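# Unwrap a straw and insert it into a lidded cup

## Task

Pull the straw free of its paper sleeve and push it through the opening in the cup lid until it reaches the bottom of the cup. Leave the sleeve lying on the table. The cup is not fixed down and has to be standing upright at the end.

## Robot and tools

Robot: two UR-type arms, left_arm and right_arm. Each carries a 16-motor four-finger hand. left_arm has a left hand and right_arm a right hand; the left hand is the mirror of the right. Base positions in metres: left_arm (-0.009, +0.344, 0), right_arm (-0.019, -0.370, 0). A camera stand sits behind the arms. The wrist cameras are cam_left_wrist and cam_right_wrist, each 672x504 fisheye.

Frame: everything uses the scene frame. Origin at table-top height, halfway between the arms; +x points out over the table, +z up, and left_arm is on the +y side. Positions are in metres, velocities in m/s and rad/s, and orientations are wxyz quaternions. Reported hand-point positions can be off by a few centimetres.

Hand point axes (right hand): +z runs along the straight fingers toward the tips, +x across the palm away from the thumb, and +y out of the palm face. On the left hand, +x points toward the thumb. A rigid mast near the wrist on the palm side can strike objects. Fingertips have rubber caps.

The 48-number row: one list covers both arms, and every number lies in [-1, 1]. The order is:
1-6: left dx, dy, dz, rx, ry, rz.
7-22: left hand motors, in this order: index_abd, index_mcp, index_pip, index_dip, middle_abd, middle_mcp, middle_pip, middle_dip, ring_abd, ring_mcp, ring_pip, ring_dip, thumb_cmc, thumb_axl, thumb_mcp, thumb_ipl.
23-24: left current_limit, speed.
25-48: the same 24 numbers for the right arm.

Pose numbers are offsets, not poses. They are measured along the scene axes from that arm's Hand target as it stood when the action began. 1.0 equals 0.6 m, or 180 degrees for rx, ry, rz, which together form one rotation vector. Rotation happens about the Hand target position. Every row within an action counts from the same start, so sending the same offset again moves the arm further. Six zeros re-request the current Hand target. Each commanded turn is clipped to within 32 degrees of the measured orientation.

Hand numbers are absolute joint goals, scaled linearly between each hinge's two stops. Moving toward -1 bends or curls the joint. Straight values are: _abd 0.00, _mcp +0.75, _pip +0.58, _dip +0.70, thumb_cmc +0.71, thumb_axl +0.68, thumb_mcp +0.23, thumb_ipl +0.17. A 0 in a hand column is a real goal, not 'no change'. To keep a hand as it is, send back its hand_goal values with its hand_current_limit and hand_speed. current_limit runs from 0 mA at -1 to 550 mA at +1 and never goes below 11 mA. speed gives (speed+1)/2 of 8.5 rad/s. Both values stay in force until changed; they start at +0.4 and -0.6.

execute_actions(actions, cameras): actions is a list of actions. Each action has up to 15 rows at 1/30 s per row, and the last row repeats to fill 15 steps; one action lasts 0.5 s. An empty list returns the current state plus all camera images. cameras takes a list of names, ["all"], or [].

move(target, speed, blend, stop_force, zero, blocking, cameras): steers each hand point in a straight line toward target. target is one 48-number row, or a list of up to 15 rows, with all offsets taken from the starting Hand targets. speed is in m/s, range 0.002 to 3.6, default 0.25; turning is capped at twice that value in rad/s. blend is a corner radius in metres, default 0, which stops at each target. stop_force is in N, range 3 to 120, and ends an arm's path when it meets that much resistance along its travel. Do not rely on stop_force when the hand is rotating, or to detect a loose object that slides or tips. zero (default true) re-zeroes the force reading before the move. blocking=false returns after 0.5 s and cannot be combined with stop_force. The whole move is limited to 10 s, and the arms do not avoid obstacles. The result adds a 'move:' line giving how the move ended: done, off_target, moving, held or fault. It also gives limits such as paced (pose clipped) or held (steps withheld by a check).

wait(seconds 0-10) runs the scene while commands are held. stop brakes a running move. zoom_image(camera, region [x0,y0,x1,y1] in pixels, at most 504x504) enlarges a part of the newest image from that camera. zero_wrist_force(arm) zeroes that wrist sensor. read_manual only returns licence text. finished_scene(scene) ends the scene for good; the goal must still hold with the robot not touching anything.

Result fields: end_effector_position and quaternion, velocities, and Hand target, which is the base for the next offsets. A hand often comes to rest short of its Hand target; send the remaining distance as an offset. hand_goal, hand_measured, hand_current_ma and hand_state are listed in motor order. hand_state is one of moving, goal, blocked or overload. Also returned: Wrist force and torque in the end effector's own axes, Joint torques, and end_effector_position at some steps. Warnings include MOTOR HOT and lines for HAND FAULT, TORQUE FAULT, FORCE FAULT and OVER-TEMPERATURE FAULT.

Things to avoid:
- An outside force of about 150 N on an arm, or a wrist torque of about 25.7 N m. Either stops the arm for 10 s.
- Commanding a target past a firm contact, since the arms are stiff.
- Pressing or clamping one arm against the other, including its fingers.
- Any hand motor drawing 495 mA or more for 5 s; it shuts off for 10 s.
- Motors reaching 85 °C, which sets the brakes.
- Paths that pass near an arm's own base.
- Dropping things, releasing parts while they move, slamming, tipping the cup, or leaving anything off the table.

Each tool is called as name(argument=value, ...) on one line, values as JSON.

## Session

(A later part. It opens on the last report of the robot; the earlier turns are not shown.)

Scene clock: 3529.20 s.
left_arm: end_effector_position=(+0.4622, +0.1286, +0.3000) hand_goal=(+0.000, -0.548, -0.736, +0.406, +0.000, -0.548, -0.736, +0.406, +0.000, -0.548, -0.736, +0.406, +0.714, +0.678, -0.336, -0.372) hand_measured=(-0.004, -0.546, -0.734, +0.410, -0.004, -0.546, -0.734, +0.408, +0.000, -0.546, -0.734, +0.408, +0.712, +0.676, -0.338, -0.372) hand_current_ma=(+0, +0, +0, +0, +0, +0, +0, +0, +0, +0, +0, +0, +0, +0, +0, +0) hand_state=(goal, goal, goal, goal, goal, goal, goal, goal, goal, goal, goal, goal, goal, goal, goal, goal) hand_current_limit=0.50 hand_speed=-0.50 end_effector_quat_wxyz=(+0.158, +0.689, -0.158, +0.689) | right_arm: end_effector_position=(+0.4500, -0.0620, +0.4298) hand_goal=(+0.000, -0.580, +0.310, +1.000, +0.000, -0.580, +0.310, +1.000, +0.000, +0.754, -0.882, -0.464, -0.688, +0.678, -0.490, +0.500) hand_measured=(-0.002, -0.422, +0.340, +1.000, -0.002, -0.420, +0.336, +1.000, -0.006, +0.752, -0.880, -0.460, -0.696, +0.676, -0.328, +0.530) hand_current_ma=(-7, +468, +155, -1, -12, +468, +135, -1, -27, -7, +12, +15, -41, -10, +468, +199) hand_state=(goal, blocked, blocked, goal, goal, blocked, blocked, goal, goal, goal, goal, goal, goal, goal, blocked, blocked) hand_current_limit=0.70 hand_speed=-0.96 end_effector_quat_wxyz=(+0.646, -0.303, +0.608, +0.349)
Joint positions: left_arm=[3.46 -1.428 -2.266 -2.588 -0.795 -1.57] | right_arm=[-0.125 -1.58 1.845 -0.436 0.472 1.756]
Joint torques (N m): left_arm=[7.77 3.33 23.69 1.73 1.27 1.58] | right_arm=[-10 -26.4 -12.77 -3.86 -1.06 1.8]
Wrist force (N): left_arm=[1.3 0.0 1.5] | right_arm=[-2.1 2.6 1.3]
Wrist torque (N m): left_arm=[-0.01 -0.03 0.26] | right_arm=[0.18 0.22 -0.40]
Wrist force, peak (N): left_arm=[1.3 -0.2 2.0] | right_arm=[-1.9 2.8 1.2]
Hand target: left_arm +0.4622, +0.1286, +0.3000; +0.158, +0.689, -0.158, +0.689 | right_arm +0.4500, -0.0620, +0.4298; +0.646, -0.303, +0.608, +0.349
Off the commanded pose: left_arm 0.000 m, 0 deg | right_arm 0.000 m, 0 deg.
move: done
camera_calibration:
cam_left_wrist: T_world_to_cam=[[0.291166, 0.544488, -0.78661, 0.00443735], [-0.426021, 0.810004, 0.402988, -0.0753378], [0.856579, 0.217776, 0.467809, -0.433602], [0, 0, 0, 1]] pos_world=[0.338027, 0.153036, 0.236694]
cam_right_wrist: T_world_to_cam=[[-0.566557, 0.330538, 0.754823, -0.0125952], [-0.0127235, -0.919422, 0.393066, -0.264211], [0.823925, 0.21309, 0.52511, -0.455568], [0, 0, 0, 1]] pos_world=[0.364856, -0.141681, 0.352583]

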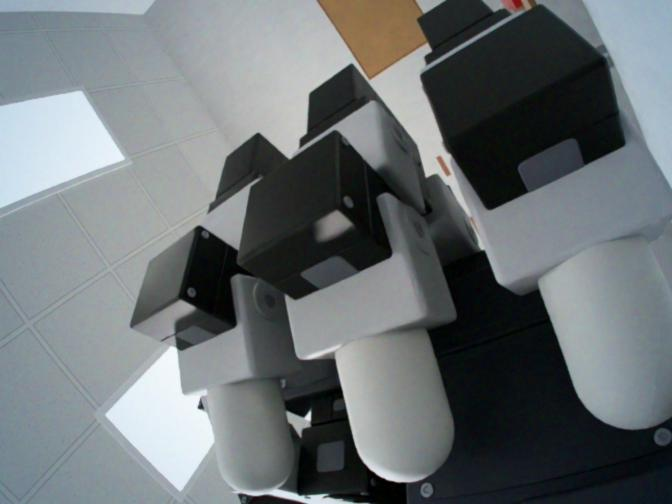

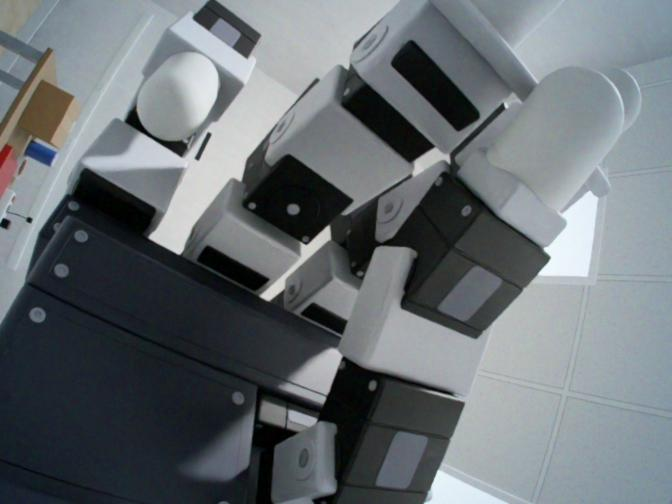

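move(target=[-0.137, 0.002, 0, 0.45, -0.218, 0, 0,-0.548,-0.737,0.406, 0,-0.548,-0.737,0.406, 0,-0.548,-0.737,0.406, 0.714,0.677,-0.337,-0.373, 0.5,-0.5, 0,0,0,0,0,0, 0,-0.58,0.31,1.0, 0,-0.58,0.31,1.0, 0,0.753,-0.883,-0.464, -0.689,0.677,-0.49,0.50, 0.7,-0.96], speed=0.4)

move(target=[-0.0617, -0.225, -0.07, 0.4095, -0.1853, -0.0441, 0,-0.548,-0.737,0.406, 0,-0.548,-0.737,0.406, 0,-0.548,-0.737,0.406, 0.714,0.677,-0.337,-0.373, 0.5,-0.5, 0,0,0,0,0,0, 0,-0.58,0.31,1.0, 0,-0.58,0.31,1.0, 0,0.753,-0.883,-0.464, -0.689,0.677,-0.49,0.50, 0.7,-0.96], speed=0.3, cameras=["all"])

Scene clock: 3556.50 s.
left_arm: end_effector_position=(+0.3800, +0.1298, +0.3000) hand_goal=(+0.000, -0.548, -0.736, +0.406, +0.000, -0.548, -0.736, +0.406, +0.000, -0.548, -0.736, +0.406, +0.714, +0.678, -0.336, -0.372) hand_measured=(-0.002, -0.546, -0.734, +0.410, -0.004, -0.546, -0.734, +0.408, +0.000, -0.546, -0.734, +0.408, +0.710, +0.676, -0.338, -0.372) hand_current_ma=(+0, +0, +0, +0, +0, +0, +0, +0, +0, +0, +0, +0, +0, +0, +0, +0) hand_state=(goal, goal, goal, goal, goal, goal, goal, goal, goal, goal, goal, goal, goal, goal, goal, goal) hand_current_limit=0.50 hand_speed=-0.50 end_effector_quat_wxyz=(+0.376, -0.375, +0.599, -0.599) | right_arm: end_effector_position=(+0.4500, -0.0620, +0.4298) hand_goal=(+0.000, -0.580, +0.310, +1.000, +0.000, -0.580, +0.310, +1.000, +0.000, +0.754, -0.882, -0.464, -0.688, +0.678, -0.490, +0.500) hand_measured=(-0.002, -0.422, +0.340, +1.000, -0.002, -0.420, +0.336, +1.000, -0.006, +0.752, -0.880, -0.460, -0.696, +0.676, -0.328, +0.530) hand_current_ma=(-7, +467, +155, -1, -12, +467, +135, -1, -27, -7, +12, +15, -41, -10, +468, +199) hand_state=(goal, blocked, blocked, goal, goal, blocked, blocked, goal, goal, goal, goal, goal, goal, goal, blocked, blocked) hand_current_limit=0.70 hand_speed=-0.96 end_effector_quat_wxyz=(+0.646, -0.303, +0.608, +0.349)
Joint positions: left_arm=[3.354 -1.019 -2.224 -3.04 -0.901 0] | right_arm=[-0.125 -1.58 1.845 -0.436 0.472 1.756]
Joint torques (N m): left_arm=[-8.36 -9.74 28.51 -0.59 -1.39 2.21] | right_arm=[-9.91 -26.52 -12.42 -4.15 -1.03 1.94]
Wrist force (N): left_arm=[0.5 -0.4 3.4] | right_arm=[-1.8 2.6 0.9]
Wrist torque (N m): left_arm=[-0.14 -0.02 -0.05] | right_arm=[0.21 0.20 -0.36]
Wrist force, peak (N): left_arm=[0.4 -0.3 3.6] | right_arm=[-1.9 2.8 1.3]
Hand target: left_arm +0.3800, +0.1298, +0.3000; +0.376, -0.375, +0.599, -0.599 | right_arm +0.4500, -0.0620, +0.4298; +0.646, -0.303, +0.608, +0.349
Off the commanded pose: left_arm 0.000 m, 0 deg | right_arm 0.000 m, 0 deg.
move: done

Scene clock: 3559.63 s.
left_arm: end_effector_position=(+0.3430, -0.0051, +0.2580) hand_goal=(+0.000, -0.548, -0.736, +0.406, +0.000, -0.548, -0.736, +0.406, +0.000, -0.548, -0.736, +0.406, +0.714, +0.678, -0.336, -0.372) hand_measured=(-0.002, -0.546, -0.734, +0.410, -0.002, -0.546, -0.734, +0.408, +0.000, -0.546, -0.734, +0.408, +0.710, +0.676, -0.334, -0.372) hand_current_ma=(+0, +0, +0, +0, +0, +0, +0, +0, +0, +0, +0, +0, +0, +0, +0, +0) hand_state=(goal, goal, goal, goal, goal, goal, goal, goal, goal, goal, goal, goal, goal, goal, goal, goal) hand_current_limit=0.50 hand_speed=-0.50 end_effector_quat_wxyz=(+0.629, +0.135, +0.732, -0.225) | right_arm: end_effector_position=(+0.4500, -0.0620, +0.4298) hand_goal=(+0.000, -0.580, +0.310, +1.000, +0.000, -0.580, +0.310, +1.000, +0.000, +0.754, -0.882, -0.464, -0.688, +0.678, -0.490, +0.500) hand_measured=(-0.002, -0.422, +0.340, +1.000, -0.002, -0.420, +0.336, +1.000, -0.006, +0.752, -0.880, -0.460, -0.696, +0.676, -0.328, +0.530) hand_current_ma=(-7, +468, +155, -1, -12, +468, +135, -1, -27, -7, +12, +15, -41, -10, +468, +199) hand_state=(goal, blocked, blocked, goal, goal, blocked, blocked, goal, goal, goal, goal, goal, goal, goal, blocked, blocked) hand_current_limit=0.70 hand_speed=-0.96 end_effector_quat_wxyz=(+0.646, -0.303, +0.608, +0.349)
Joint positions: left_arm=[2.35 -1.467 -2.116 -2.812 -1.828 1.382] | right_arm=[-0.125 -1.58 1.845 -0.436 0.472 1.756]
Joint torques (N m): left_arm=[-8.32 5.75 27.2 3.88 -1.56 2.04] | right_arm=[-10.47 -25.94 -13.35 -4.01 -1.07 1.89]
Wrist force (N): left_arm=[2.3 -0.3 2.7] | right_arm=[-1.7 2.7 1.4]
Wrist torque (N m): left_arm=[-0.21 -0.37 -0.07] | right_arm=[0.18 0.19 -0.36]
Wrist force, peak (N): left_arm=[1.0 -0.1 3.8] | right_arm=[-1.9 2.8 1.3]
Hand target: left_arm +0.3430, -0.0052, +0.2580; +0.629, +0.135, +0.732, -0.225 | right_arm +0.4500, -0.0620, +0.4298; +0.646, -0.303, +0.608, +0.349
Off the commanded pose: left_arm 0.000 m, 0 deg | right_arm 0.000 m, 0 deg.
move: done
camera_calibration:
cam_left_wrist: T_world_to_cam=[[-0.139335, -0.477073, 0.867748, -0.205435], [-0.96403, -0.134948, -0.228988, 0.34193], [0.226345, -0.868441, -0.44111, 0.162403], [0, 0, 0, 1]] pos_world=[0.264248, 0.0891728, 0.328202]
cam_right_wrist: T_world_to_cam=[[-0.566557, 0.330538, 0.754823, -0.0125952], [-0.0127235, -0.919422, 0.393066, -0.264211], [0.823925, 0.21309, 0.52511, -0.455568], [0, 0, 0, 1]] pos_world=[0.364856, -0.141681, 0.352583]

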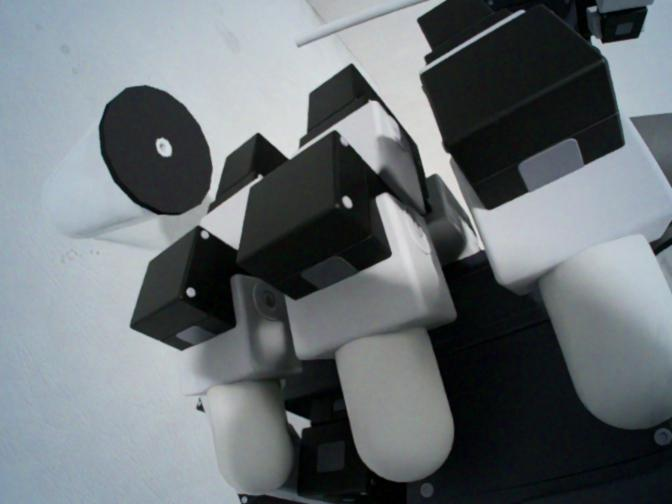

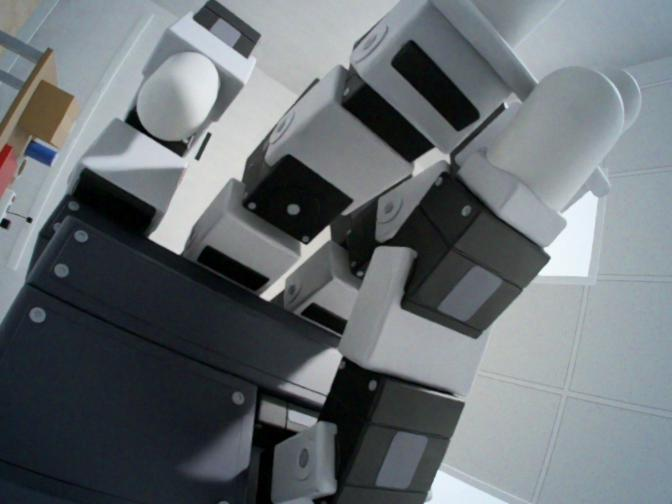

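zoom_image(camera="cam_left_wrist", region=[280, 0, 460, 120])

zoom_image(camera="cam_left_wrist", region=[90, 80, 230, 230])

Scaled by 2.800 from the camera's 672x504 image, which has a finer 960x720 frame.

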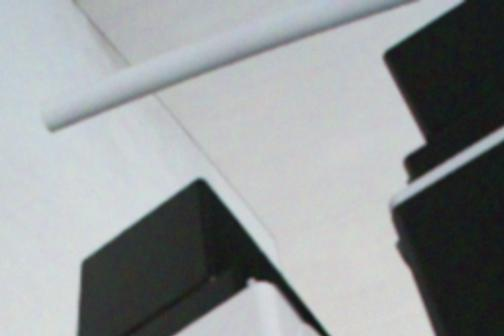

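Scaled by 3.360 from the camera's 672x504 image, which has a finer 960x720 frame.

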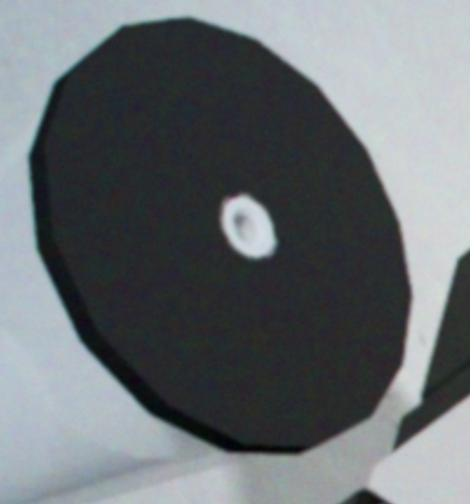

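move(target=[[0, 0, 0, 0, 0, 0, 0,-0.548,-0.737,0.406, 0,-0.548,-0.737,0.406, 0,-0.548,-0.737,0.406, 0.714,0.677,-0.337,-0.373, 0.5,-0.5, -0.0058,-0.0032,-0.0013,-0.018,0.0102,0, 0,-0.58,0.31,1.0, 0,-0.58,0.31,1.0, 0,0.753,-0.883,-0.464, -0.689,0.677,-0.49,0.50, 0.7,-0.96],[0, 0, 0, 0, 0, 0, 0,-0.548,-0.737,0.406, 0,-0.548,-0.737,0.406, 0,-0.548,-0.737,0.406, 0.714,0.677,-0.337,-0.373, 0.5,-0.5, -0.0058,-0.0032,-0.173,-0.018,0.0102,0, 0,-0.58,0.31,1.0, 0,-0.58,0.31,1.0, 0,0.753,-0.883,-0.464, -0.689,0.677,-0.49,0.50, 0.7,-0.96]], speed=0.06, cameras=["cam_left_wrist"])

zoom_image(camera="cam_left_wrist", region=[90, 60, 310, 230])

Scene clock: 3602.93 s.
left_arm: end_effector_position=(+0.3430, -0.0052, +0.2580) hand_goal=(+0.000, -0.548, -0.736, +0.406, +0.000, -0.548, -0.736, +0.406, +0.000, -0.548, -0.736, +0.406, +0.714, +0.678, -0.336, -0.372) hand_measured=(-0.002, -0.546, -0.734, +0.410, -0.002, -0.546, -0.734, +0.408, +0.000, -0.546, -0.734, +0.408, +0.710, +0.676, -0.334, -0.372) hand_current_ma=(+0, +0, +0, +0, +0, +0, +0, +0, +0, +0, +0, +0, +0, +0, +0, +0) hand_state=(goal, goal, goal, goal, goal, goal, goal, goal, goal, goal, goal, goal, goal, goal, goal, goal) hand_current_limit=0.50 hand_speed=-0.50 end_effector_quat_wxyz=(+0.629, +0.135, +0.732, -0.225) | right_arm: end_effector_position=(+0.4465, -0.0640, +0.3261) hand_goal=(+0.000, -0.580, +0.310, +1.000, +0.000, -0.580, +0.310, +1.000, +0.000, +0.754, -0.882, -0.464, -0.688, +0.678, -0.490, +0.500) hand_measured=(-0.002, -0.422, +0.340, +1.000, -0.002, -0.420, +0.338, +1.000, -0.006, +0.752, -0.880, -0.460, -0.696, +0.676, -0.328, +0.530) hand_current_ma=(-7, +468, +155, -1, -12, +467, +136, -1, -27, -7, +12, +15, -42, -10, +468, +199) hand_state=(goal, blocked, blocked, goal, goal, blocked, blocked, goal, goal, goal, goal, goal, goal, goal, blocked, blocked) hand_current_limit=0.70 hand_speed=-0.96 end_effector_quat_wxyz=(+0.627, -0.315, +0.628, +0.336)
Joint positions: left_arm=[2.35 -1.467 -2.116 -2.812 -1.828 1.382] | right_arm=[-0.137 -1.479 1.979 -0.528 0.454 1.623]
Joint torques (N m): left_arm=[-9.38 5.76 27.22 3.77 -1.22 2.32] | right_arm=[7.16 -14.51 -10.31 -3.84 1.1 1.86]
Wrist force (N): left_arm=[1.9 -0.4 2.7] | right_arm=[-1.9 2.5 1.1]
Wrist torque (N m): left_arm=[-0.23 -0.32 -0.10] | right_arm=[0.20 0.21 -0.37]
Wrist force, peak (N): left_arm=[2.4 -0.5 2.9] | right_arm=[-2.3 2.6 1.1]
Hand target: left_arm +0.3430, -0.0052, +0.2580; +0.629, +0.135, +0.732, -0.225 | right_arm +0.4465, -0.0640, +0.3260; +0.627, -0.315, +0.628, +0.336
Off the commanded pose: left_arm 0.000 m, 0 deg | right_arm 0.000 m, 0 deg.
move: done
camera_calibration:
cam_left_wrist: T_world_to_cam=[[-0.139422, -0.477417, 0.867545, -0.205379], [-0.963993, -0.13491, -0.229164, 0.341865], [0.226448, -0.868258, -0.441418, 0.162397], [0, 0, 0, 1]] pos_world=[0.264147, 0.0890726, 0.328203]
Images, in order (width x height): cam_left_wrist 672x504.

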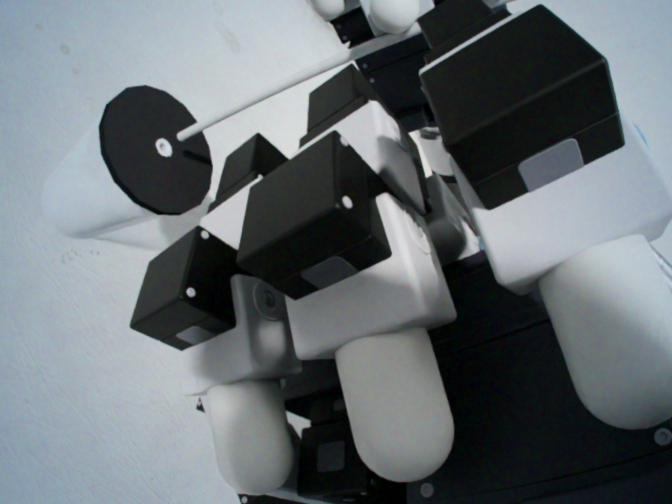

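Scaled by 2.291 from the camera's 672x504 image, which has a finer 960x720 frame.

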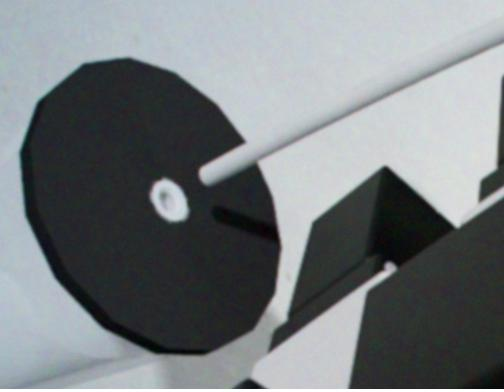

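move(target=[0, 0, 0, 0, 0, 0, 0,-0.548,-0.737,0.406, 0,-0.548,-0.737,0.406, 0,-0.548,-0.737,0.406, 0.714,0.677,-0.337,-0.373, 0.5,-0.5, 0.0052,0.0092,-0.0013,-0.00987,0.0056,0, 0,-0.58,0.31,1.0, 0,-0.58,0.31,1.0, 0,0.753,-0.883,-0.464, -0.689,0.677,-0.49,0.50, 0.7,-0.96], speed=0.03, cameras=["cam_left_wrist"])

zoom_image(camera="cam_left_wrist", region=[90, 60, 310, 230])

Scene clock: 3640.47 s.
left_arm: end_effector_position=(+0.3430, -0.0052, +0.2580) hand_goal=(+0.000, -0.548, -0.736, +0.406, +0.000, -0.548, -0.736, +0.406, +0.000, -0.548, -0.736, +0.406, +0.714, +0.678, -0.336, -0.372) hand_measured=(-0.002, -0.546, -0.734, +0.410, -0.002, -0.546, -0.734, +0.408, +0.000, -0.546, -0.734, +0.408, +0.710, +0.676, -0.334, -0.372) hand_current_ma=(+0, +0, +0, +0, +0, +0, +0, +0, +0, +0, +0, +0, +0, +0, +0, +0) hand_state=(goal, goal, goal, goal, goal, goal, goal, goal, goal, goal, goal, goal, goal, goal, goal, goal) hand_current_limit=0.50 hand_speed=-0.50 end_effector_quat_wxyz=(+0.629, +0.135, +0.732, -0.225) | right_arm: end_effector_position=(+0.4496, -0.0585, +0.3252) hand_goal=(+0.000, -0.580, +0.310, +1.000, +0.000, -0.580, +0.310, +1.000, +0.000, +0.754, -0.882, -0.464, -0.688, +0.678, -0.490, +0.500) hand_measured=(-0.002, -0.422, +0.340, +1.000, -0.002, -0.420, +0.338, +1.000, -0.006, +0.752, -0.880, -0.460, -0.696, +0.676, -0.328, +0.530) hand_current_ma=(-7, +467, +155, -1, -12, +468, +136, -1, -27, -7, +12, +15, -42, -10, +468, +199) hand_state=(goal, blocked, blocked, goal, goal, blocked, blocked, goal, goal, goal, goal, goal, goal, goal, blocked, blocked) hand_current_limit=0.70 hand_speed=-0.96 end_effector_quat_wxyz=(+0.617, -0.322, +0.638, +0.329)
Joint positions: left_arm=[2.35 -1.467 -2.116 -2.812 -1.828 1.382] | right_arm=[-0.123 -1.462 1.938 -0.426 0.468 1.55]
Joint torques (N m): left_arm=[-9.05 6.59 27.78 3.59 -1.07 2.35] | right_arm=[8.99 -14.27 -26.9 2.29 1.24 -1.18]
Wrist force (N): left_arm=[2.3 -0.6 2.7] | right_arm=[-1.8 2.5 0.9]
Wrist torque (N m): left_arm=[-0.24 -0.36 -0.07] | right_arm=[0.22 0.19 -0.28]
Wrist force, peak (N): left_arm=[2.2 -0.6 2.9] | right_arm=[-2.0 2.8 0.9]
Hand target: left_arm +0.3430, -0.0052, +0.2580; +0.629, +0.135, +0.732, -0.225 | right_arm +0.4496, -0.0584, +0.3252; +0.617, -0.322, +0.639, +0.329
Off the commanded pose: left_arm 0.000 m, 0 deg | right_arm 0.000 m, 0 deg.
move: done
camera_calibration:
cam_left_wrist: T_world_to_cam=[[-0.139422, -0.477417, 0.867545, -0.205379], [-0.963993, -0.13491, -0.229164, 0.341865], [0.226448, -0.868258, -0.441418, 0.162397], [0, 0, 0, 1]] pos_world=[0.264147, 0.0890726, 0.328203]
Images, in order (width x height): cam_left_wrist 672x504.

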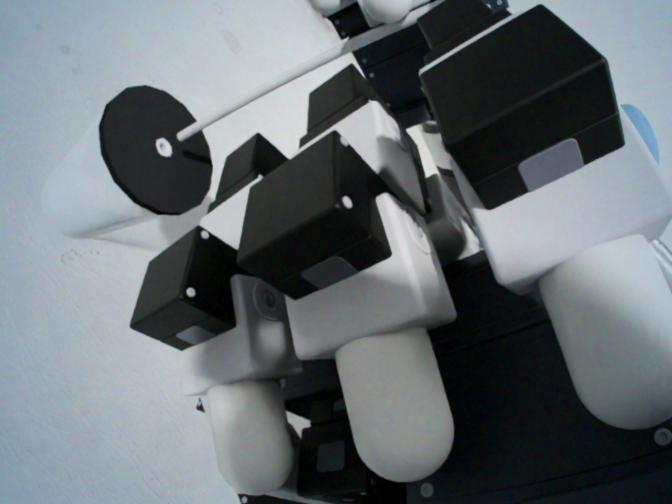

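Scaled by 2.291 from the camera's 672x504 image, which has a finer 960x720 frame.

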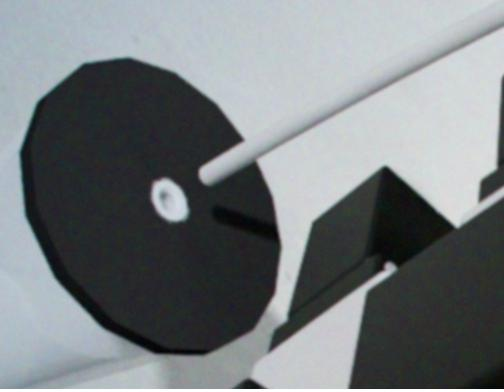

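move(target=[0, 0, 0, 0, 0, 0, 0,-0.548,-0.737,0.406, 0,-0.548,-0.737,0.406, 0,-0.548,-0.737,0.406, 0.714,0.677,-0.337,-0.373, 0.5,-0.5, 0,0,-0.045,0,0,0, 0,-0.58,0.31,1.0, 0,-0.58,0.31,1.0, 0,0.753,-0.883,-0.464, -0.689,0.677,-0.49,0.50, 0.7,-0.96], speed=0.01, stop_force=3, cameras=["cam_left_wrist"])

zoom_image(camera="cam_left_wrist", region=[110, 90, 240, 200])

Scene clock: 3650.33 s.
left_arm: end_effector_position=(+0.3430, -0.0052, +0.2580) hand_goal=(+0.000, -0.548, -0.736, +0.406, +0.000, -0.548, -0.736, +0.406, +0.000, -0.548, -0.736, +0.406, +0.714, +0.678, -0.336, -0.372) hand_measured=(-0.002, -0.546, -0.734, +0.410, -0.002, -0.546, -0.734, +0.408, +0.000, -0.546, -0.734, +0.408, +0.710, +0.676, -0.334, -0.372) hand_current_ma=(+0, +0, +0, +0, +0, +0, +0, +0, +0, +0, +0, +0, +0, +0, +0, +0) hand_state=(goal, goal, goal, goal, goal, goal, goal, goal, goal, goal, goal, goal, goal, goal, goal, goal) hand_current_limit=0.50 hand_speed=-0.50 end_effector_quat_wxyz=(+0.629, +0.135, +0.732, -0.225) | right_arm: end_effector_position=(+0.4496, -0.0584, +0.2982) hand_goal=(+0.000, -0.580, +0.310, +1.000, +0.000, -0.580, +0.310, +1.000, +0.000, +0.754, -0.882, -0.464, -0.688, +0.678, -0.490, +0.500) hand_measured=(+0.000, -0.422, +0.340, +1.000, +0.000, -0.420, +0.338, +1.000, -0.006, +0.752, -0.880, -0.460, -0.696, +0.676, -0.328, +0.530) hand_current_ma=(+2, +468, +155, -1, -4, +467, +137, -1, -27, -7, +12, +15, -36, -9, +468, +199) hand_state=(goal, blocked, blocked, goal, goal, blocked, blocked, goal, goal, goal, goal, goal, goal, goal, blocked, blocked) hand_current_limit=0.70 hand_speed=-0.96 end_effector_quat_wxyz=(+0.617, -0.322, +0.639, +0.329)
Joint positions: left_arm=[2.35 -1.467 -2.116 -2.812 -1.828 1.382] | right_arm=[-0.123 -1.429 1.978 -0.499 0.468 1.549]
Joint torques (N m): left_arm=[-8.81 6.06 27.5 3.6 -0.92 2.43] | right_arm=[1.09 -15.5 -9.97 -3.41 -0.74 1.6]
Wrist force (N): left_arm=[2.5 -0.6 2.9] | right_arm=[-2.0 2.6 0.8]
Wrist torque (N m): left_arm=[-0.26 -0.38 -0.05] | right_arm=[0.22 0.22 -0.24]
Wrist force, peak (N): left_arm=[2.5 -0.3 2.9] | right_arm=[-4.6 2.7 1.2]
Hand target: left_arm +0.3430, -0.0052, +0.2580; +0.629, +0.135, +0.732, -0.225 | right_arm +0.4496, -0.0584, +0.2982; +0.617, -0.322, +0.639, +0.329
Off the commanded pose: left_arm 0.000 m, 0 deg | right_arm 0.000 m, 0 deg.
move: done
camera_calibration:
cam_left_wrist: T_world_to_cam=[[-0.139422, -0.477417, 0.867545, -0.205379], [-0.963993, -0.13491, -0.229164, 0.341865], [0.226448, -0.868258, -0.441418, 0.162397], [0, 0, 0, 1]] pos_world=[0.264147, 0.0890726, 0.328203]
Images, in order (width x height): cam_left_wrist 672x504.

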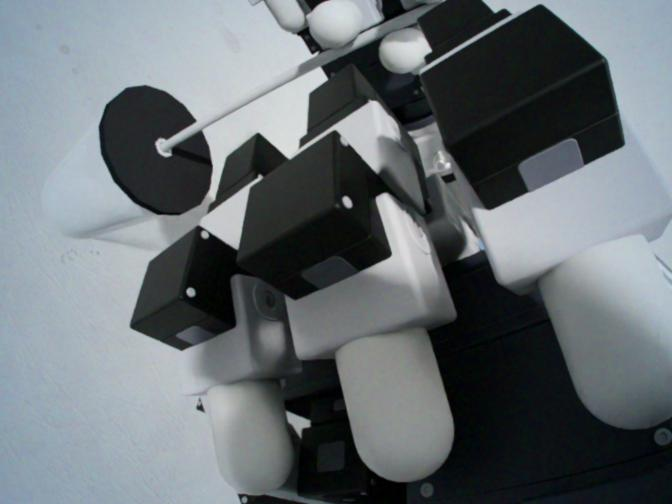

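Scaled by 3.877 from the camera's 672x504 image, which has a finer 960x720 frame.

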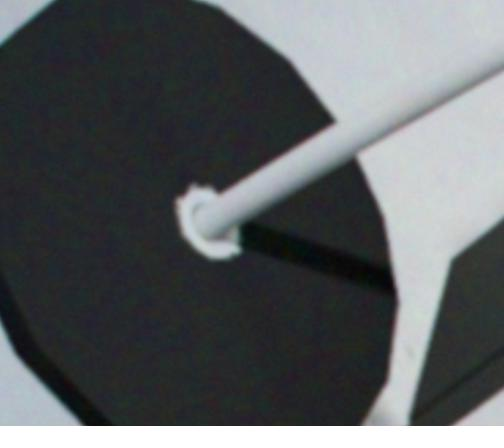

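move(target=[0, 0, 0, 0, 0, 0, 0,-0.548,-0.737,0.406, 0,-0.548,-0.737,0.406, 0,-0.548,-0.737,0.406, 0.714,0.677,-0.337,-0.373, 0.5,-0.5, 0,0,-0.1,0,0,0, 0,-0.58,0.31,1.0, 0,-0.58,0.31,1.0, 0,0.753,-0.883,-0.464, -0.689,0.677,-0.49,0.50, 0.7,-0.96], speed=0.01, stop_force=7, zero=false, cameras=["all"])

zoom_image(camera="cam_left_wrist", region=[90, 60, 310, 230])

Scene clock: 3664.97 s.
left_arm: end_effector_position=(+0.3430, -0.0052, +0.2580) hand_goal=(+0.000, -0.548, -0.736, +0.406, +0.000, -0.548, -0.736, +0.406, +0.000, -0.548, -0.736, +0.406, +0.714, +0.678, -0.336, -0.372) hand_measured=(-0.002, -0.546, -0.734, +0.410, -0.002, -0.546, -0.734, +0.408, +0.000, -0.546, -0.734, +0.408, +0.710, +0.676, -0.334, -0.372) hand_current_ma=(+0, +0, +0, +0, +0, +0, +0, +0, +0, +0, +0, +0, +0, +0, +0, +0) hand_state=(goal, goal, goal, goal, goal, goal, goal, goal, goal, goal, goal, goal, goal, goal, goal, goal) hand_current_limit=0.50 hand_speed=-0.50 end_effector_quat_wxyz=(+0.629, +0.135, +0.732, -0.225) | right_arm: end_effector_position=(+0.4496, -0.0584, +0.2382) hand_goal=(+0.000, -0.580, +0.310, +1.000, +0.000, -0.580, +0.310, +1.000, +0.000, +0.754, -0.882, -0.464, -0.688, +0.678, -0.490, +0.500) hand_measured=(+0.000, -0.422, +0.340, +1.000, -0.002, -0.420, +0.338, +1.000, -0.006, +0.752, -0.880, -0.460, -0.696, +0.676, -0.328, +0.530) hand_current_ma=(+1, +468, +155, -1, -5, +468, +137, -1, -27, -7, +12, +15, -36, -9, +467, +201) hand_state=(goal, blocked, blocked, goal, goal, blocked, blocked, goal, goal, goal, goal, goal, goal, goal, blocked, blocked) hand_current_limit=0.70 hand_speed=-0.96 end_effector_quat_wxyz=(+0.617, -0.322, +0.639, +0.329)
Joint positions: left_arm=[2.35 -1.467 -2.116 -2.812 -1.828 1.382] | right_arm=[-0.123 -1.336 2.052 -0.666 0.468 1.549]
Joint torques (N m): left_arm=[-8.67 5.82 27.02 3.42 -0.63 2.34] | right_arm=[-7.14 -17.42 -7.99 -3.37 -0.21 1.77]
Wrist force (N): left_arm=[2.0 -0.3 2.8] | right_arm=[-1.8 2.4 0.6]
Wrist torque (N m): left_arm=[-0.22 -0.33 -0.11] | right_arm=[0.21 0.19 -0.26]
Wrist force, peak (N): left_arm=[2.3 -0.6 3.0] | right_arm=[-2.2 2.7 1.5]
Hand target: left_arm +0.3430, -0.0052, +0.2580; +0.629, +0.135, +0.732, -0.225 | right_arm +0.4496, -0.0584, +0.2382; +0.617, -0.322, +0.639, +0.329
Off the commanded pose: left_arm 0.000 m, 0 deg | right_arm 0.000 m, 0 deg.
move: done
camera_calibration:
cam_left_wrist: T_world_to_cam=[[-0.139422, -0.477417, 0.867545, -0.205379], [-0.963993, -0.13491, -0.229164, 0.341865], [0.226448, -0.868258, -0.441418, 0.162397], [0, 0, 0, 1]] pos_world=[0.264147, 0.0890726, 0.328203]
cam_right_wrist: T_world_to_cam=[[-0.52921, 0.39652, 0.750139, 0.118757], [0.00876297, -0.881485, 0.472131, -0.211918], [0.848445, 0.25643, 0.463016, -0.349154], [0, 0, 0, 1]] pos_world=[0.360943, -0.144358, 0.172633]

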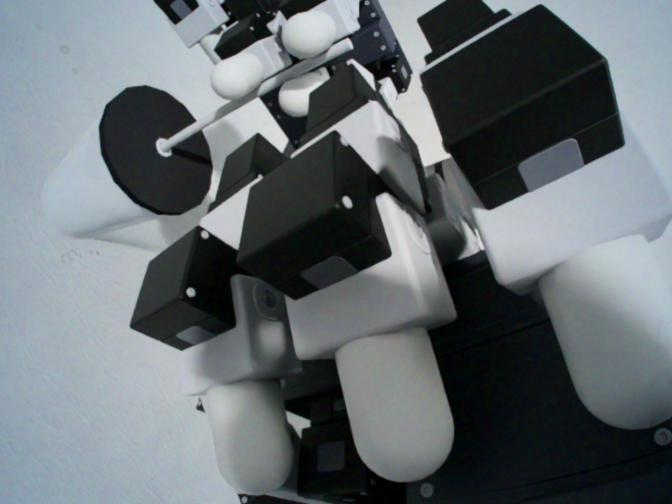

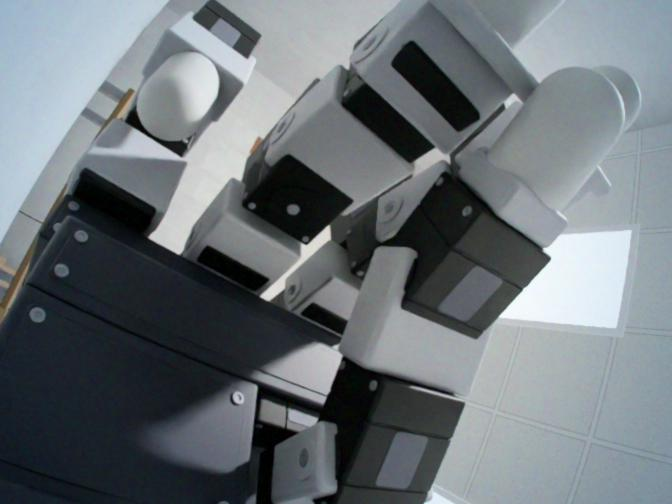

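Scaled by 2.291 from the camera's 672x504 image, which has a finer 960x720 frame.

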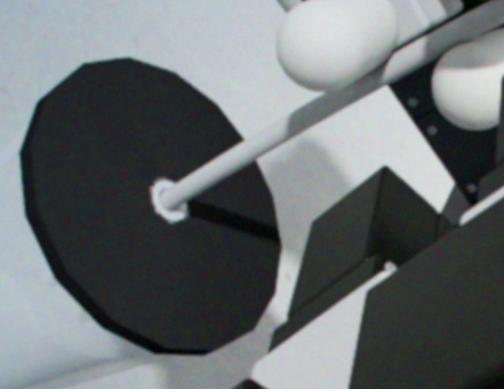

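move(target=[0, 0, 0, 0, 0, 0, 0,-0.548,-0.737,0.406, 0,-0.548,-0.737,0.406, 0,-0.548,-0.737,0.406, 0.714,0.677,-0.337,-0.373, 0.5,-0.5, 0,0,-0.105,0,0,0, 0,-0.58,0.31,1.0, 0,-0.58,0.31,1.0, 0,0.753,-0.883,-0.464, -0.689,0.677,-0.49,0.50, 0.7,-0.96], speed=0.008, stop_force=4, zero=false, cameras=["all"])

zoom_image(camera="cam_left_wrist", region=[90, 60, 310, 230])

Scene clock: 3694.60 s.
left_arm: end_effector_position=(+0.3430, -0.0052, +0.2580) hand_goal=(+0.000, -0.548, -0.736, +0.406, +0.000, -0.548, -0.736, +0.406, +0.000, -0.548, -0.736, +0.406, +0.714, +0.678, -0.336, -0.372) hand_measured=(-0.002, -0.546, -0.734, +0.410, -0.002, -0.546, -0.734, +0.408, +0.000, -0.546, -0.734, +0.408, +0.710, +0.676, -0.334, -0.372) hand_current_ma=(+0, +0, +0, +0, +0, +0, +0, +0, +0, +0, +0, +0, +0, +0, +0, +0) hand_state=(goal, goal, goal, goal, goal, goal, goal, goal, goal, goal, goal, goal, goal, goal, goal, goal) hand_current_limit=0.50 hand_speed=-0.50 end_effector_quat_wxyz=(+0.629, +0.135, +0.732, -0.225) | right_arm: end_effector_position=(+0.4496, -0.0584, +0.1756) hand_goal=(+0.000, -0.580, +0.310, +1.000, +0.000, -0.580, +0.310, +1.000, +0.000, +0.754, -0.882, -0.464, -0.688, +0.678, -0.490, +0.500) hand_measured=(+0.010, -0.422, +0.340, +1.000, +0.006, -0.426, +0.338, +1.000, -0.006, +0.752, -0.880, -0.460, -0.662, +0.690, -0.326, +0.532) hand_current_ma=(+44, +467, +155, -1, +22, +468, +137, -1, -27, -7, +12, +15, +135, +69, +468, +212) hand_state=(goal, blocked, blocked, goal, goal, blocked, blocked, goal, goal, goal, goal, goal, blocked, goal, blocked, blocked) hand_current_limit=0.70 hand_speed=-0.96 end_effector_quat_wxyz=(+0.617, -0.322, +0.639, +0.329)
Joint positions: left_arm=[2.35 -1.467 -2.116 -2.812 -1.828 1.382] | right_arm=[-0.123 -1.215 2.106 -0.841 0.468 1.549]
Joint torques (N m): left_arm=[-9.11 5.76 26.71 3.41 -0.32 2.18] | right_arm=[6.03 -32.69 -19.78 2.41 -0.75 -0.53]
Wrist force (N): left_arm=[2.1 -0.5 2.6] | right_arm=[-5.0 2.8 0.7]
Wrist torque (N m): left_arm=[-0.22 -0.34 -0.09] | right_arm=[0.20 0.31 -0.18]
Wrist force, peak (N): left_arm=[2.5 -0.3 3.0] | right_arm=[-6.0 3.0 0.5]
Hand target: left_arm +0.3430, -0.0052, +0.2580; +0.629, +0.135, +0.732, -0.225 | right_arm +0.4496, -0.0584, +0.1756; +0.617, -0.322, +0.639, +0.329
Off the commanded pose: left_arm 0.000 m, 0 deg | right_arm 0.000 m, 0 deg.
move: contact (right_arm)
camera_calibration:
cam_left_wrist: T_world_to_cam=[[-0.139422, -0.477417, 0.867545, -0.205379], [-0.963993, -0.13491, -0.229164, 0.341865], [0.226448, -0.868258, -0.441418, 0.162397], [0, 0, 0, 1]] pos_world=[0.264147, 0.0890726, 0.328203]
cam_right_wrist: T_world_to_cam=[[-0.529147, 0.39654, 0.750173, 0.165691], [0.00880317, -0.881472, 0.472153, -0.182377], [0.848485, 0.256442, 0.462937, -0.320173], [0, 0, 0, 1]] pos_world=[0.360942, -0.144358, 0.110033]

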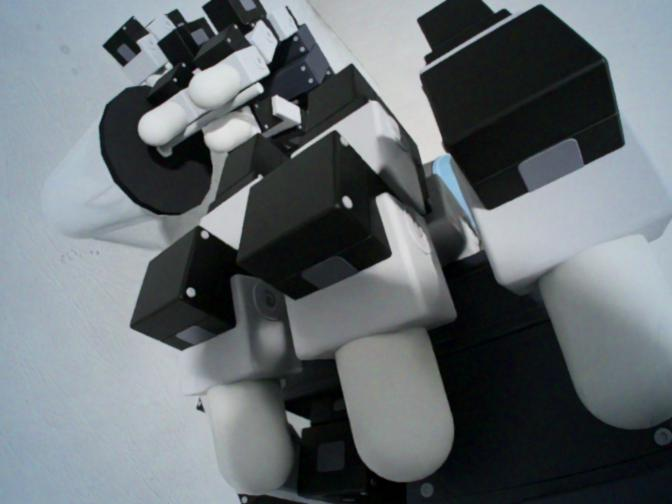

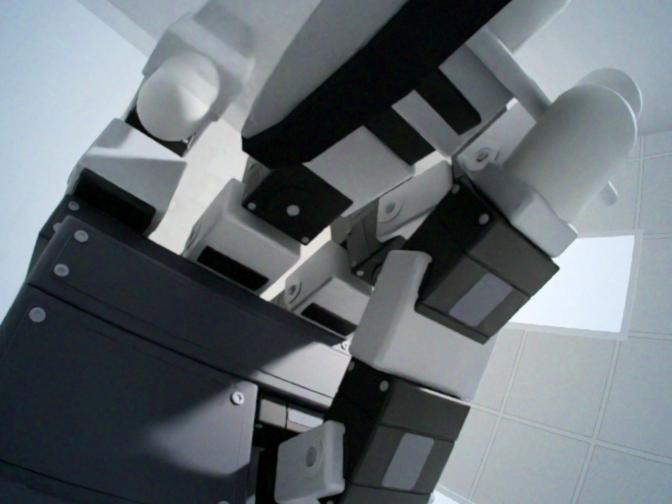

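Scaled by 2.291 from the camera's 672x504 image, which has a finer 960x720 frame.

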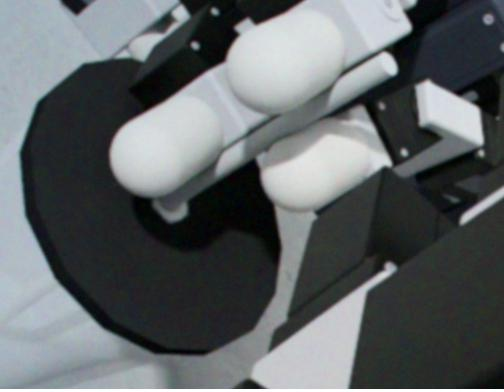

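move(target=[0, 0, 0, 0, 0, 0, 0,-0.548,-0.737,0.406, 0,-0.548,-0.737,0.406, 0,-0.548,-0.737,0.406, 0.714,0.677,-0.337,-0.373, 0.5,-0.5, 0,0,-0.01,0,0,0, 0,-0.58,0.31,1.0, 0,-0.58,0.31,1.0, 0,0.753,-0.883,-0.464, -0.689,0.677,-0.49,0.50, 0.7,-0.96], speed=0.004, stop_force=6, zero=false, cameras=["cam_left_wrist"])

zoom_image(camera="cam_left_wrist", region=[110, 60, 290, 190])

Scene clock: 3719.00 s.
left_arm: end_effector_position=(+0.3430, -0.0052, +0.2580) hand_goal=(+0.000, -0.548, -0.736, +0.406, +0.000, -0.548, -0.736, +0.406, +0.000, -0.548, -0.736, +0.406, +0.714, +0.678, -0.336, -0.372) hand_measured=(-0.002, -0.546, -0.734, +0.410, -0.002, -0.546, -0.734, +0.408, +0.000, -0.546, -0.734, +0.408, +0.710, +0.676, -0.334, -0.372) hand_current_ma=(+0, +0, +0, +0, +0, +0, +0, +0, +0, +0, +0, +0, +0, +0, +0, +0) hand_state=(goal, goal, goal, goal, goal, goal, goal, goal, goal, goal, goal, goal, goal, goal, goal, goal) hand_current_limit=0.50 hand_speed=-0.50 end_effector_quat_wxyz=(+0.629, +0.135, +0.732, -0.225) | right_arm: end_effector_position=(+0.4496, -0.0584, +0.1696) hand_goal=(+0.000, -0.580, +0.310, +1.000, +0.000, -0.580, +0.310, +1.000, +0.000, +0.754, -0.882, -0.464, -0.688, +0.678, -0.490, +0.500) hand_measured=(+0.012, -0.422, +0.340, +1.000, +0.008, -0.428, +0.338, +1.000, -0.006, +0.752, -0.880, -0.460, -0.644, +0.696, -0.326, +0.532) hand_current_ma=(+49, +468, +155, -1, +32, +468, +137, -1, -27, -7, +12, +15, +222, +115, +468, +212) hand_state=(goal, blocked, blocked, goal, goal, blocked, blocked, goal, goal, goal, goal, goal, blocked, goal, blocked, blocked) hand_current_limit=0.70 hand_speed=-0.96 end_effector_quat_wxyz=(+0.617, -0.322, +0.639, +0.329)
Joint positions: left_arm=[2.35 -1.467 -2.116 -2.812 -1.828 1.382] | right_arm=[-0.123 -1.202 2.11 -0.857 0.468 1.549]
Joint torques (N m): left_arm=[-8.4 6.03 25.92 3.31 -0.2 2.32] | right_arm=[5.14 -18.25 -5.3 -3.64 -0.75 0.73]
Wrist force (N): left_arm=[2.2 -0.7 2.6] | right_arm=[-6.6 4.2 0.5]
Wrist torque (N m): left_arm=[-0.26 -0.37 -0.07] | right_arm=[0.27 0.33 -0.13]
Wrist force, peak (N): left_arm=[2.4 -0.5 2.9] | right_arm=[-6.7 4.1 0.7]
Hand target: left_arm +0.3430, -0.0052, +0.2580; +0.629, +0.135, +0.732, -0.225 | right_arm +0.4496, -0.0584, +0.1696; +0.617, -0.322, +0.639, +0.329
Off the commanded pose: left_arm 0.000 m, 0 deg | right_arm 0.000 m, 0 deg.
move: done
camera_calibration:
cam_left_wrist: T_world_to_cam=[[-0.139422, -0.477417, 0.867545, -0.205379], [-0.963993, -0.13491, -0.229164, 0.341865], [0.226448, -0.868258, -0.441418, 0.162397], [0, 0, 0, 1]] pos_world=[0.264147, 0.0890726, 0.328203]
Images, in order (width x height): cam_left_wrist 672x504.

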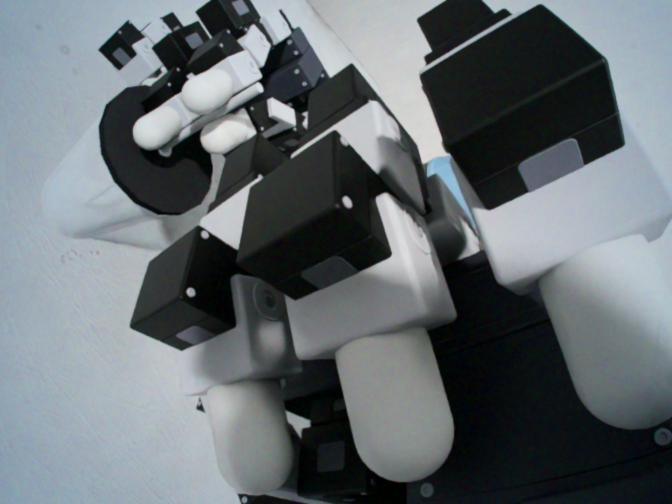

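Scaled by 2.800 from the camera's 672x504 image, which has a finer 960x720 frame.

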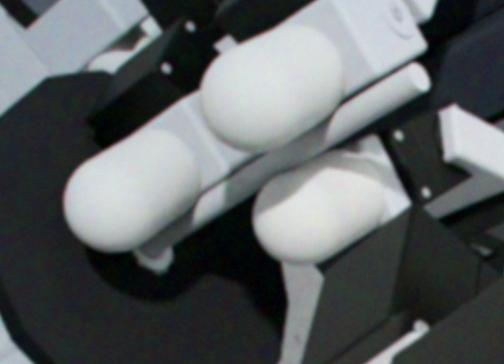

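move(target=[0, 0, 0, 0, 0, 0, 0,-0.548,-0.737,0.406, 0,-0.548,-0.737,0.406, 0,-0.548,-0.737,0.406, 0.714,0.677,-0.337,-0.373, 0.5,-0.5, 0,0,0.0083,0,0,0, 0,-0.58,0.31,1.0, 0,-0.58,0.31,1.0, 0,0.753,-0.883,-0.464, -0.689,0.677,-0.49,0.50, 0.7,-0.96], speed=0.01, cameras=["cam_left_wrist"])

zoom_image(camera="cam_left_wrist", region=[110, 60, 290, 190])

Scene clock: 3727.20 s.
left_arm: end_effector_position=(+0.3430, -0.0052, +0.2580) hand_goal=(+0.000, -0.548, -0.736, +0.406, +0.000, -0.548, -0.736, +0.406, +0.000, -0.548, -0.736, +0.406, +0.714, +0.678, -0.336, -0.372) hand_measured=(-0.002, -0.546, -0.734, +0.410, -0.002, -0.546, -0.734, +0.408, +0.000, -0.546, -0.734, +0.408, +0.710, +0.676, -0.334, -0.372) hand_current_ma=(+0, +0, +0, +0, +0, +0, +0, +0, +0, +0, +0, +0, +0, +0, +0, +0) hand_state=(goal, goal, goal, goal, goal, goal, goal, goal, goal, goal, goal, goal, goal, goal, goal, goal) hand_current_limit=0.50 hand_speed=-0.50 end_effector_quat_wxyz=(+0.629, +0.135, +0.732, -0.225) | right_arm: end_effector_position=(+0.4496, -0.0584, +0.1745) hand_goal=(+0.000, -0.580, +0.310, +1.000, +0.000, -0.580, +0.310, +1.000, +0.000, +0.754, -0.882, -0.464, -0.688, +0.678, -0.490, +0.500) hand_measured=(-0.014, -0.422, +0.340, +1.000, -0.018, -0.428, +0.338, +1.000, -0.006, +0.752, -0.880, -0.460, -0.658, +0.694, -0.326, +0.532) hand_current_ma=(-60, +467, +155, -1, -79, +467, +137, -1, -27, -7, +12, +15, +154, +103, +468, +212) hand_state=(goal, blocked, blocked, goal, goal, blocked, blocked, goal, goal, goal, goal, goal, blocked, goal, blocked, blocked) hand_current_limit=0.70 hand_speed=-0.96 end_effector_quat_wxyz=(+0.617, -0.322, +0.639, +0.329)
Joint positions: left_arm=[2.35 -1.467 -2.116 -2.812 -1.828 1.382] | right_arm=[-0.123 -1.212 2.107 -0.844 0.468 1.549]
Joint torques (N m): left_arm=[-8.68 6.76 26.83 3.28 -0.19 2.28] | right_arm=[5.96 -34 -21.54 2.33 0.3 0.75]
Wrist force (N): left_arm=[2.2 -0.2 2.7] | right_arm=[-1.1 3.1 1.2]
Wrist torque (N m): left_arm=[-0.20 -0.36 -0.09] | right_arm=[0.21 0.15 -0.26]
Wrist force, peak (N): left_arm=[2.3 -0.5 3.1] | right_arm=[-6.8 4.2 0.8]
Hand target: left_arm +0.3430, -0.0052, +0.2580; +0.629, +0.135, +0.732, -0.225 | right_arm +0.4496, -0.0584, +0.1746; +0.617, -0.322, +0.639, +0.329
Off the commanded pose: left_arm 0.000 m, 0 deg | right_arm 0.000 m, 0 deg.
move: done
camera_calibration:
cam_left_wrist: T_world_to_cam=[[-0.139422, -0.477417, 0.867545, -0.205379], [-0.963993, -0.13491, -0.229164, 0.341865], [0.226448, -0.868258, -0.441418, 0.162397], [0, 0, 0, 1]] pos_world=[0.264147, 0.0890726, 0.328203]
Images, in order (width x height): cam_left_wrist 672x504.

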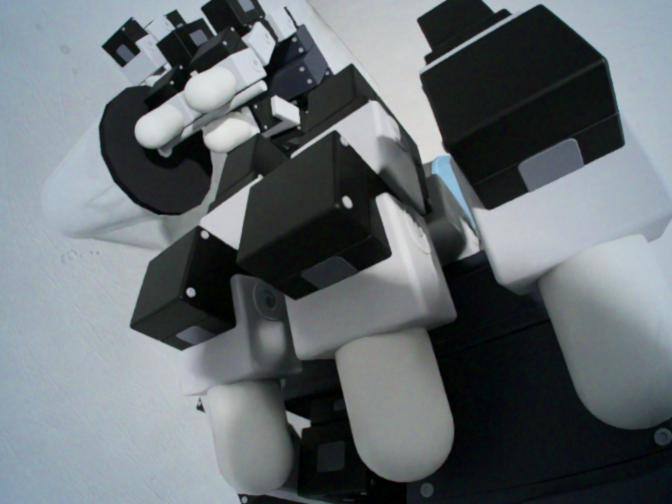

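Scaled by 2.800 from the camera's 672x504 image, which has a finer 960x720 frame.

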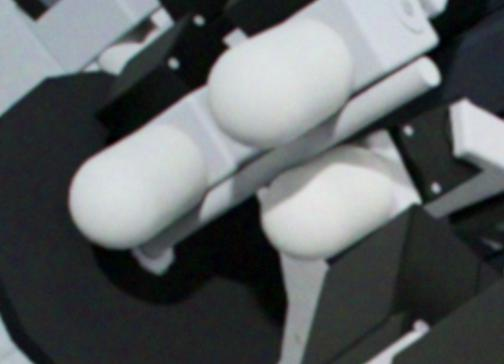

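move(target=[0,0,0,0,0,0, 0,-0.548,-0.737,0.406, 0,-0.548,-0.737,0.406, 0,-0.548,-0.737,0.406, 0.714,0.677,-0.337,-0.373, 0.5,-0.5, 0,0,0,0,0,0, 0,-0.274,0.343,1.0, 0,-0.274,0.343,1.0, 0,0.753,-0.883,-0.464, -0.689,0.677,-0.225,0.524, 0.4,-0.95], cameras=[])

wait(seconds=1.5, cameras=["all"])

Scene clock: 3750.47 s.
left_arm: end_effector_position=(+0.3430, -0.0052, +0.2580) hand_goal=(+0.000, -0.548, -0.736, +0.406, +0.000, -0.548, -0.736, +0.406, +0.000, -0.548, -0.736, +0.406, +0.714, +0.678, -0.336, -0.372) hand_measured=(-0.002, -0.546, -0.734, +0.410, -0.002, -0.546, -0.734, +0.408, +0.000, -0.546, -0.734, +0.408, +0.710, +0.676, -0.334, -0.372) hand_current_ma=(+0, +0, +0, +0, +0, +0, +0, +0, +0, +0, +0, +0, +0, +0, +0, +0) hand_state=(goal, goal, goal, goal, goal, goal, goal, goal, goal, goal, goal, goal, goal, goal, goal, goal) hand_current_limit=0.50 hand_speed=-0.50 end_effector_quat_wxyz=(+0.629, +0.135, +0.732, -0.225) | right_arm: end_effector_position=(+0.4496, -0.0584, +0.1746) hand_goal=(+0.000, -0.274, +0.344, +1.000, +0.000, -0.274, +0.344, +1.000, +0.000, +0.754, -0.882, -0.464, -0.688, +0.678, -0.224, +0.524) hand_measured=(-0.014, -0.276, +0.348, +1.000, -0.014, -0.276, +0.348, +1.000, -0.006, +0.752, -0.880, -0.460, -0.694, +0.678, -0.226, +0.526) hand_current_ma=(-59, -12, +15, -1, -60, -13, +16, -1, -27, -7, +12, +15, -32, -3, -14, +13) hand_state=(goal, goal, goal, goal, goal, goal, goal, goal, goal, goal, goal, goal, goal, goal, goal, goal) hand_current_limit=0.40 hand_speed=-0.95 end_effector_quat_wxyz=(+0.617, -0.322, +0.639, +0.329)
Joint positions: left_arm=[2.35 -1.467 -2.116 -2.812 -1.828 1.382] | right_arm=[-0.123 -1.212 2.106 -0.844 0.468 1.549]
Joint torques (N m): left_arm=[-9.09 6.15 26.62 3.13 0.04 2.33] | right_arm=[6.84 -32.5 -20.02 2.47 1.21 -1.44]
Wrist force (N): left_arm=[2.0 -0.5 2.6] | right_arm=[-2.0 2.4 0.9]
Wrist torque (N m): left_arm=[-0.22 -0.34 -0.10] | right_arm=[0.20 0.22 -0.28]
Wrist force, peak (N): left_arm=[2.6 -0.5 2.8] | right_arm=[-1.1 3.4 1.1]
Hand target: left_arm +0.3430, -0.0052, +0.2580; +0.629, +0.135, +0.732, -0.225 | right_arm +0.4496, -0.0584, +0.1746; +0.617, -0.322, +0.639, +0.329
Off the commanded pose: left_arm 0.000 m, 0 deg | right_arm 0.000 m, 0 deg.
move: done
No camera images: "cameras" was empty.

Scene clock: 3751.97 s.
left_arm: end_effector_position=(+0.3430, -0.0052, +0.2580) hand_goal=(+0.000, -0.548, -0.736, +0.406, +0.000, -0.548, -0.736, +0.406, +0.000, -0.548, -0.736, +0.406, +0.714, +0.678, -0.336, -0.372) hand_measured=(-0.002, -0.546, -0.734, +0.410, -0.002, -0.546, -0.734, +0.408, +0.000, -0.546, -0.734, +0.408, +0.710, +0.676, -0.334, -0.372) hand_current_ma=(+0, +0, +0, +0, +0, +0, +0, +0, +0, +0, +0, +0, +0, +0, +0, +0) hand_state=(goal, goal, goal, goal, goal, goal, goal, goal, goal, goal, goal, goal, goal, goal, goal, goal) hand_current_limit=0.50 hand_speed=-0.50 end_effector_quat_wxyz=(+0.629, +0.135, +0.732, -0.225) | right_arm: end_effector_position=(+0.4496, -0.0584, +0.1746) hand_goal=(+0.000, -0.274, +0.344, +1.000, +0.000, -0.274, +0.344, +1.000, +0.000, +0.754, -0.882, -0.464, -0.688, +0.678, -0.224, +0.524) hand_measured=(-0.014, -0.276, +0.348, +1.000, -0.014, -0.276, +0.348, +1.000, -0.006, +0.752, -0.880, -0.460, -0.694, +0.678, -0.226, +0.526) hand_current_ma=(-59, -12, +15, -1, -60, -13, +16, -1, -27, -7, +12, +15, -32, -3, -14, +13) hand_state=(goal, goal, goal, goal, goal, goal, goal, goal, goal, goal, goal, goal, goal, goal, goal, goal) hand_current_limit=0.40 hand_speed=-0.95 end_effector_quat_wxyz=(+0.617, -0.322, +0.639, +0.329)
Joint positions: left_arm=[2.35 -1.467 -2.116 -2.812 -1.828 1.382] | right_arm=[-0.123 -1.212 2.106 -0.844 0.468 1.549]
Joint torques (N m): left_arm=[-8.89 6.15 25.93 3.33 0.14 2.28] | right_arm=[6.77 -30.76 -18.67 2.35 0.98 -1.42]
Wrist force (N): left_arm=[2.3 -0.5 2.7] | right_arm=[-1.9 2.3 1.0]
Wrist torque (N m): left_arm=[-0.23 -0.37 -0.07] | right_arm=[0.18 0.20 -0.27]
Wrist force, peak (N): left_arm=[2.4 -0.3 2.9] | right_arm=[-2.2 2.4 1.2]
Hand target: left_arm +0.3430, -0.0052, +0.2580; +0.629, +0.135, +0.732, -0.225 | right_arm +0.4496, -0.0584, +0.1746; +0.617, -0.322, +0.639, +0.329
Off the commanded pose: left_arm 0.000 m, 0 deg | right_arm 0.000 m, 0 deg.
wait: 1.50 s; at rest by 0.17 s
camera_calibration:
cam_left_wrist: T_world_to_cam=[[-0.139422, -0.477417, 0.867545, -0.205379], [-0.963993, -0.13491, -0.229164, 0.341865], [0.226448, -0.868258, -0.441418, 0.162397], [0, 0, 0, 1]] pos_world=[0.264147, 0.0890726, 0.328203]
cam_right_wrist: T_world_to_cam=[[-0.52921, 0.39652, 0.750139, 0.166465], [0.00876297, -0.881485, 0.472131, -0.18189], [0.848445, 0.25643, 0.463016, -0.319707], [0, 0, 0, 1]] pos_world=[0.360943, -0.144358, 0.109033]

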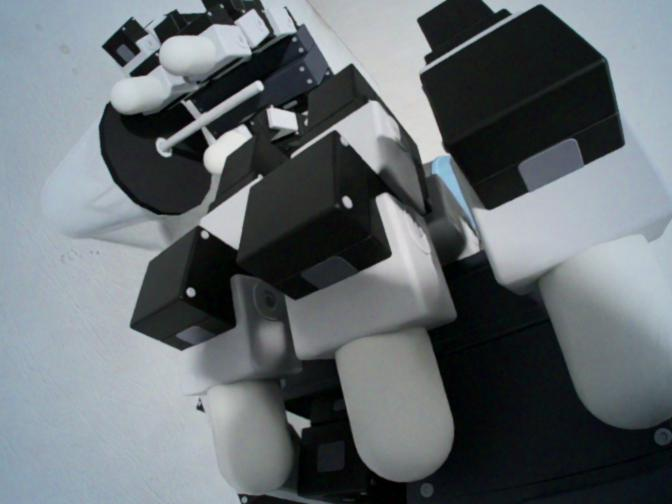

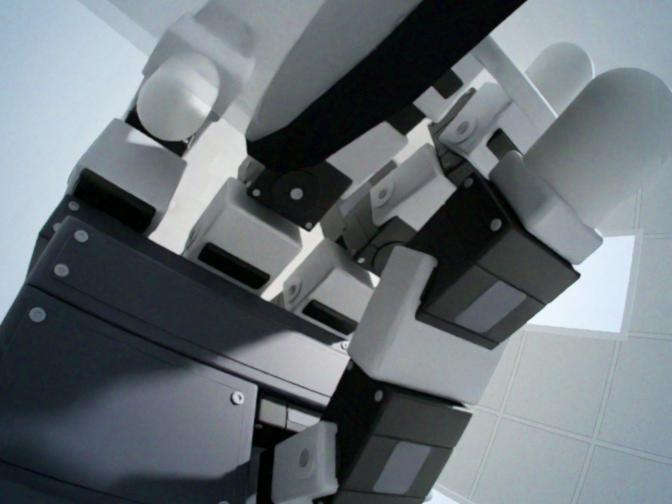

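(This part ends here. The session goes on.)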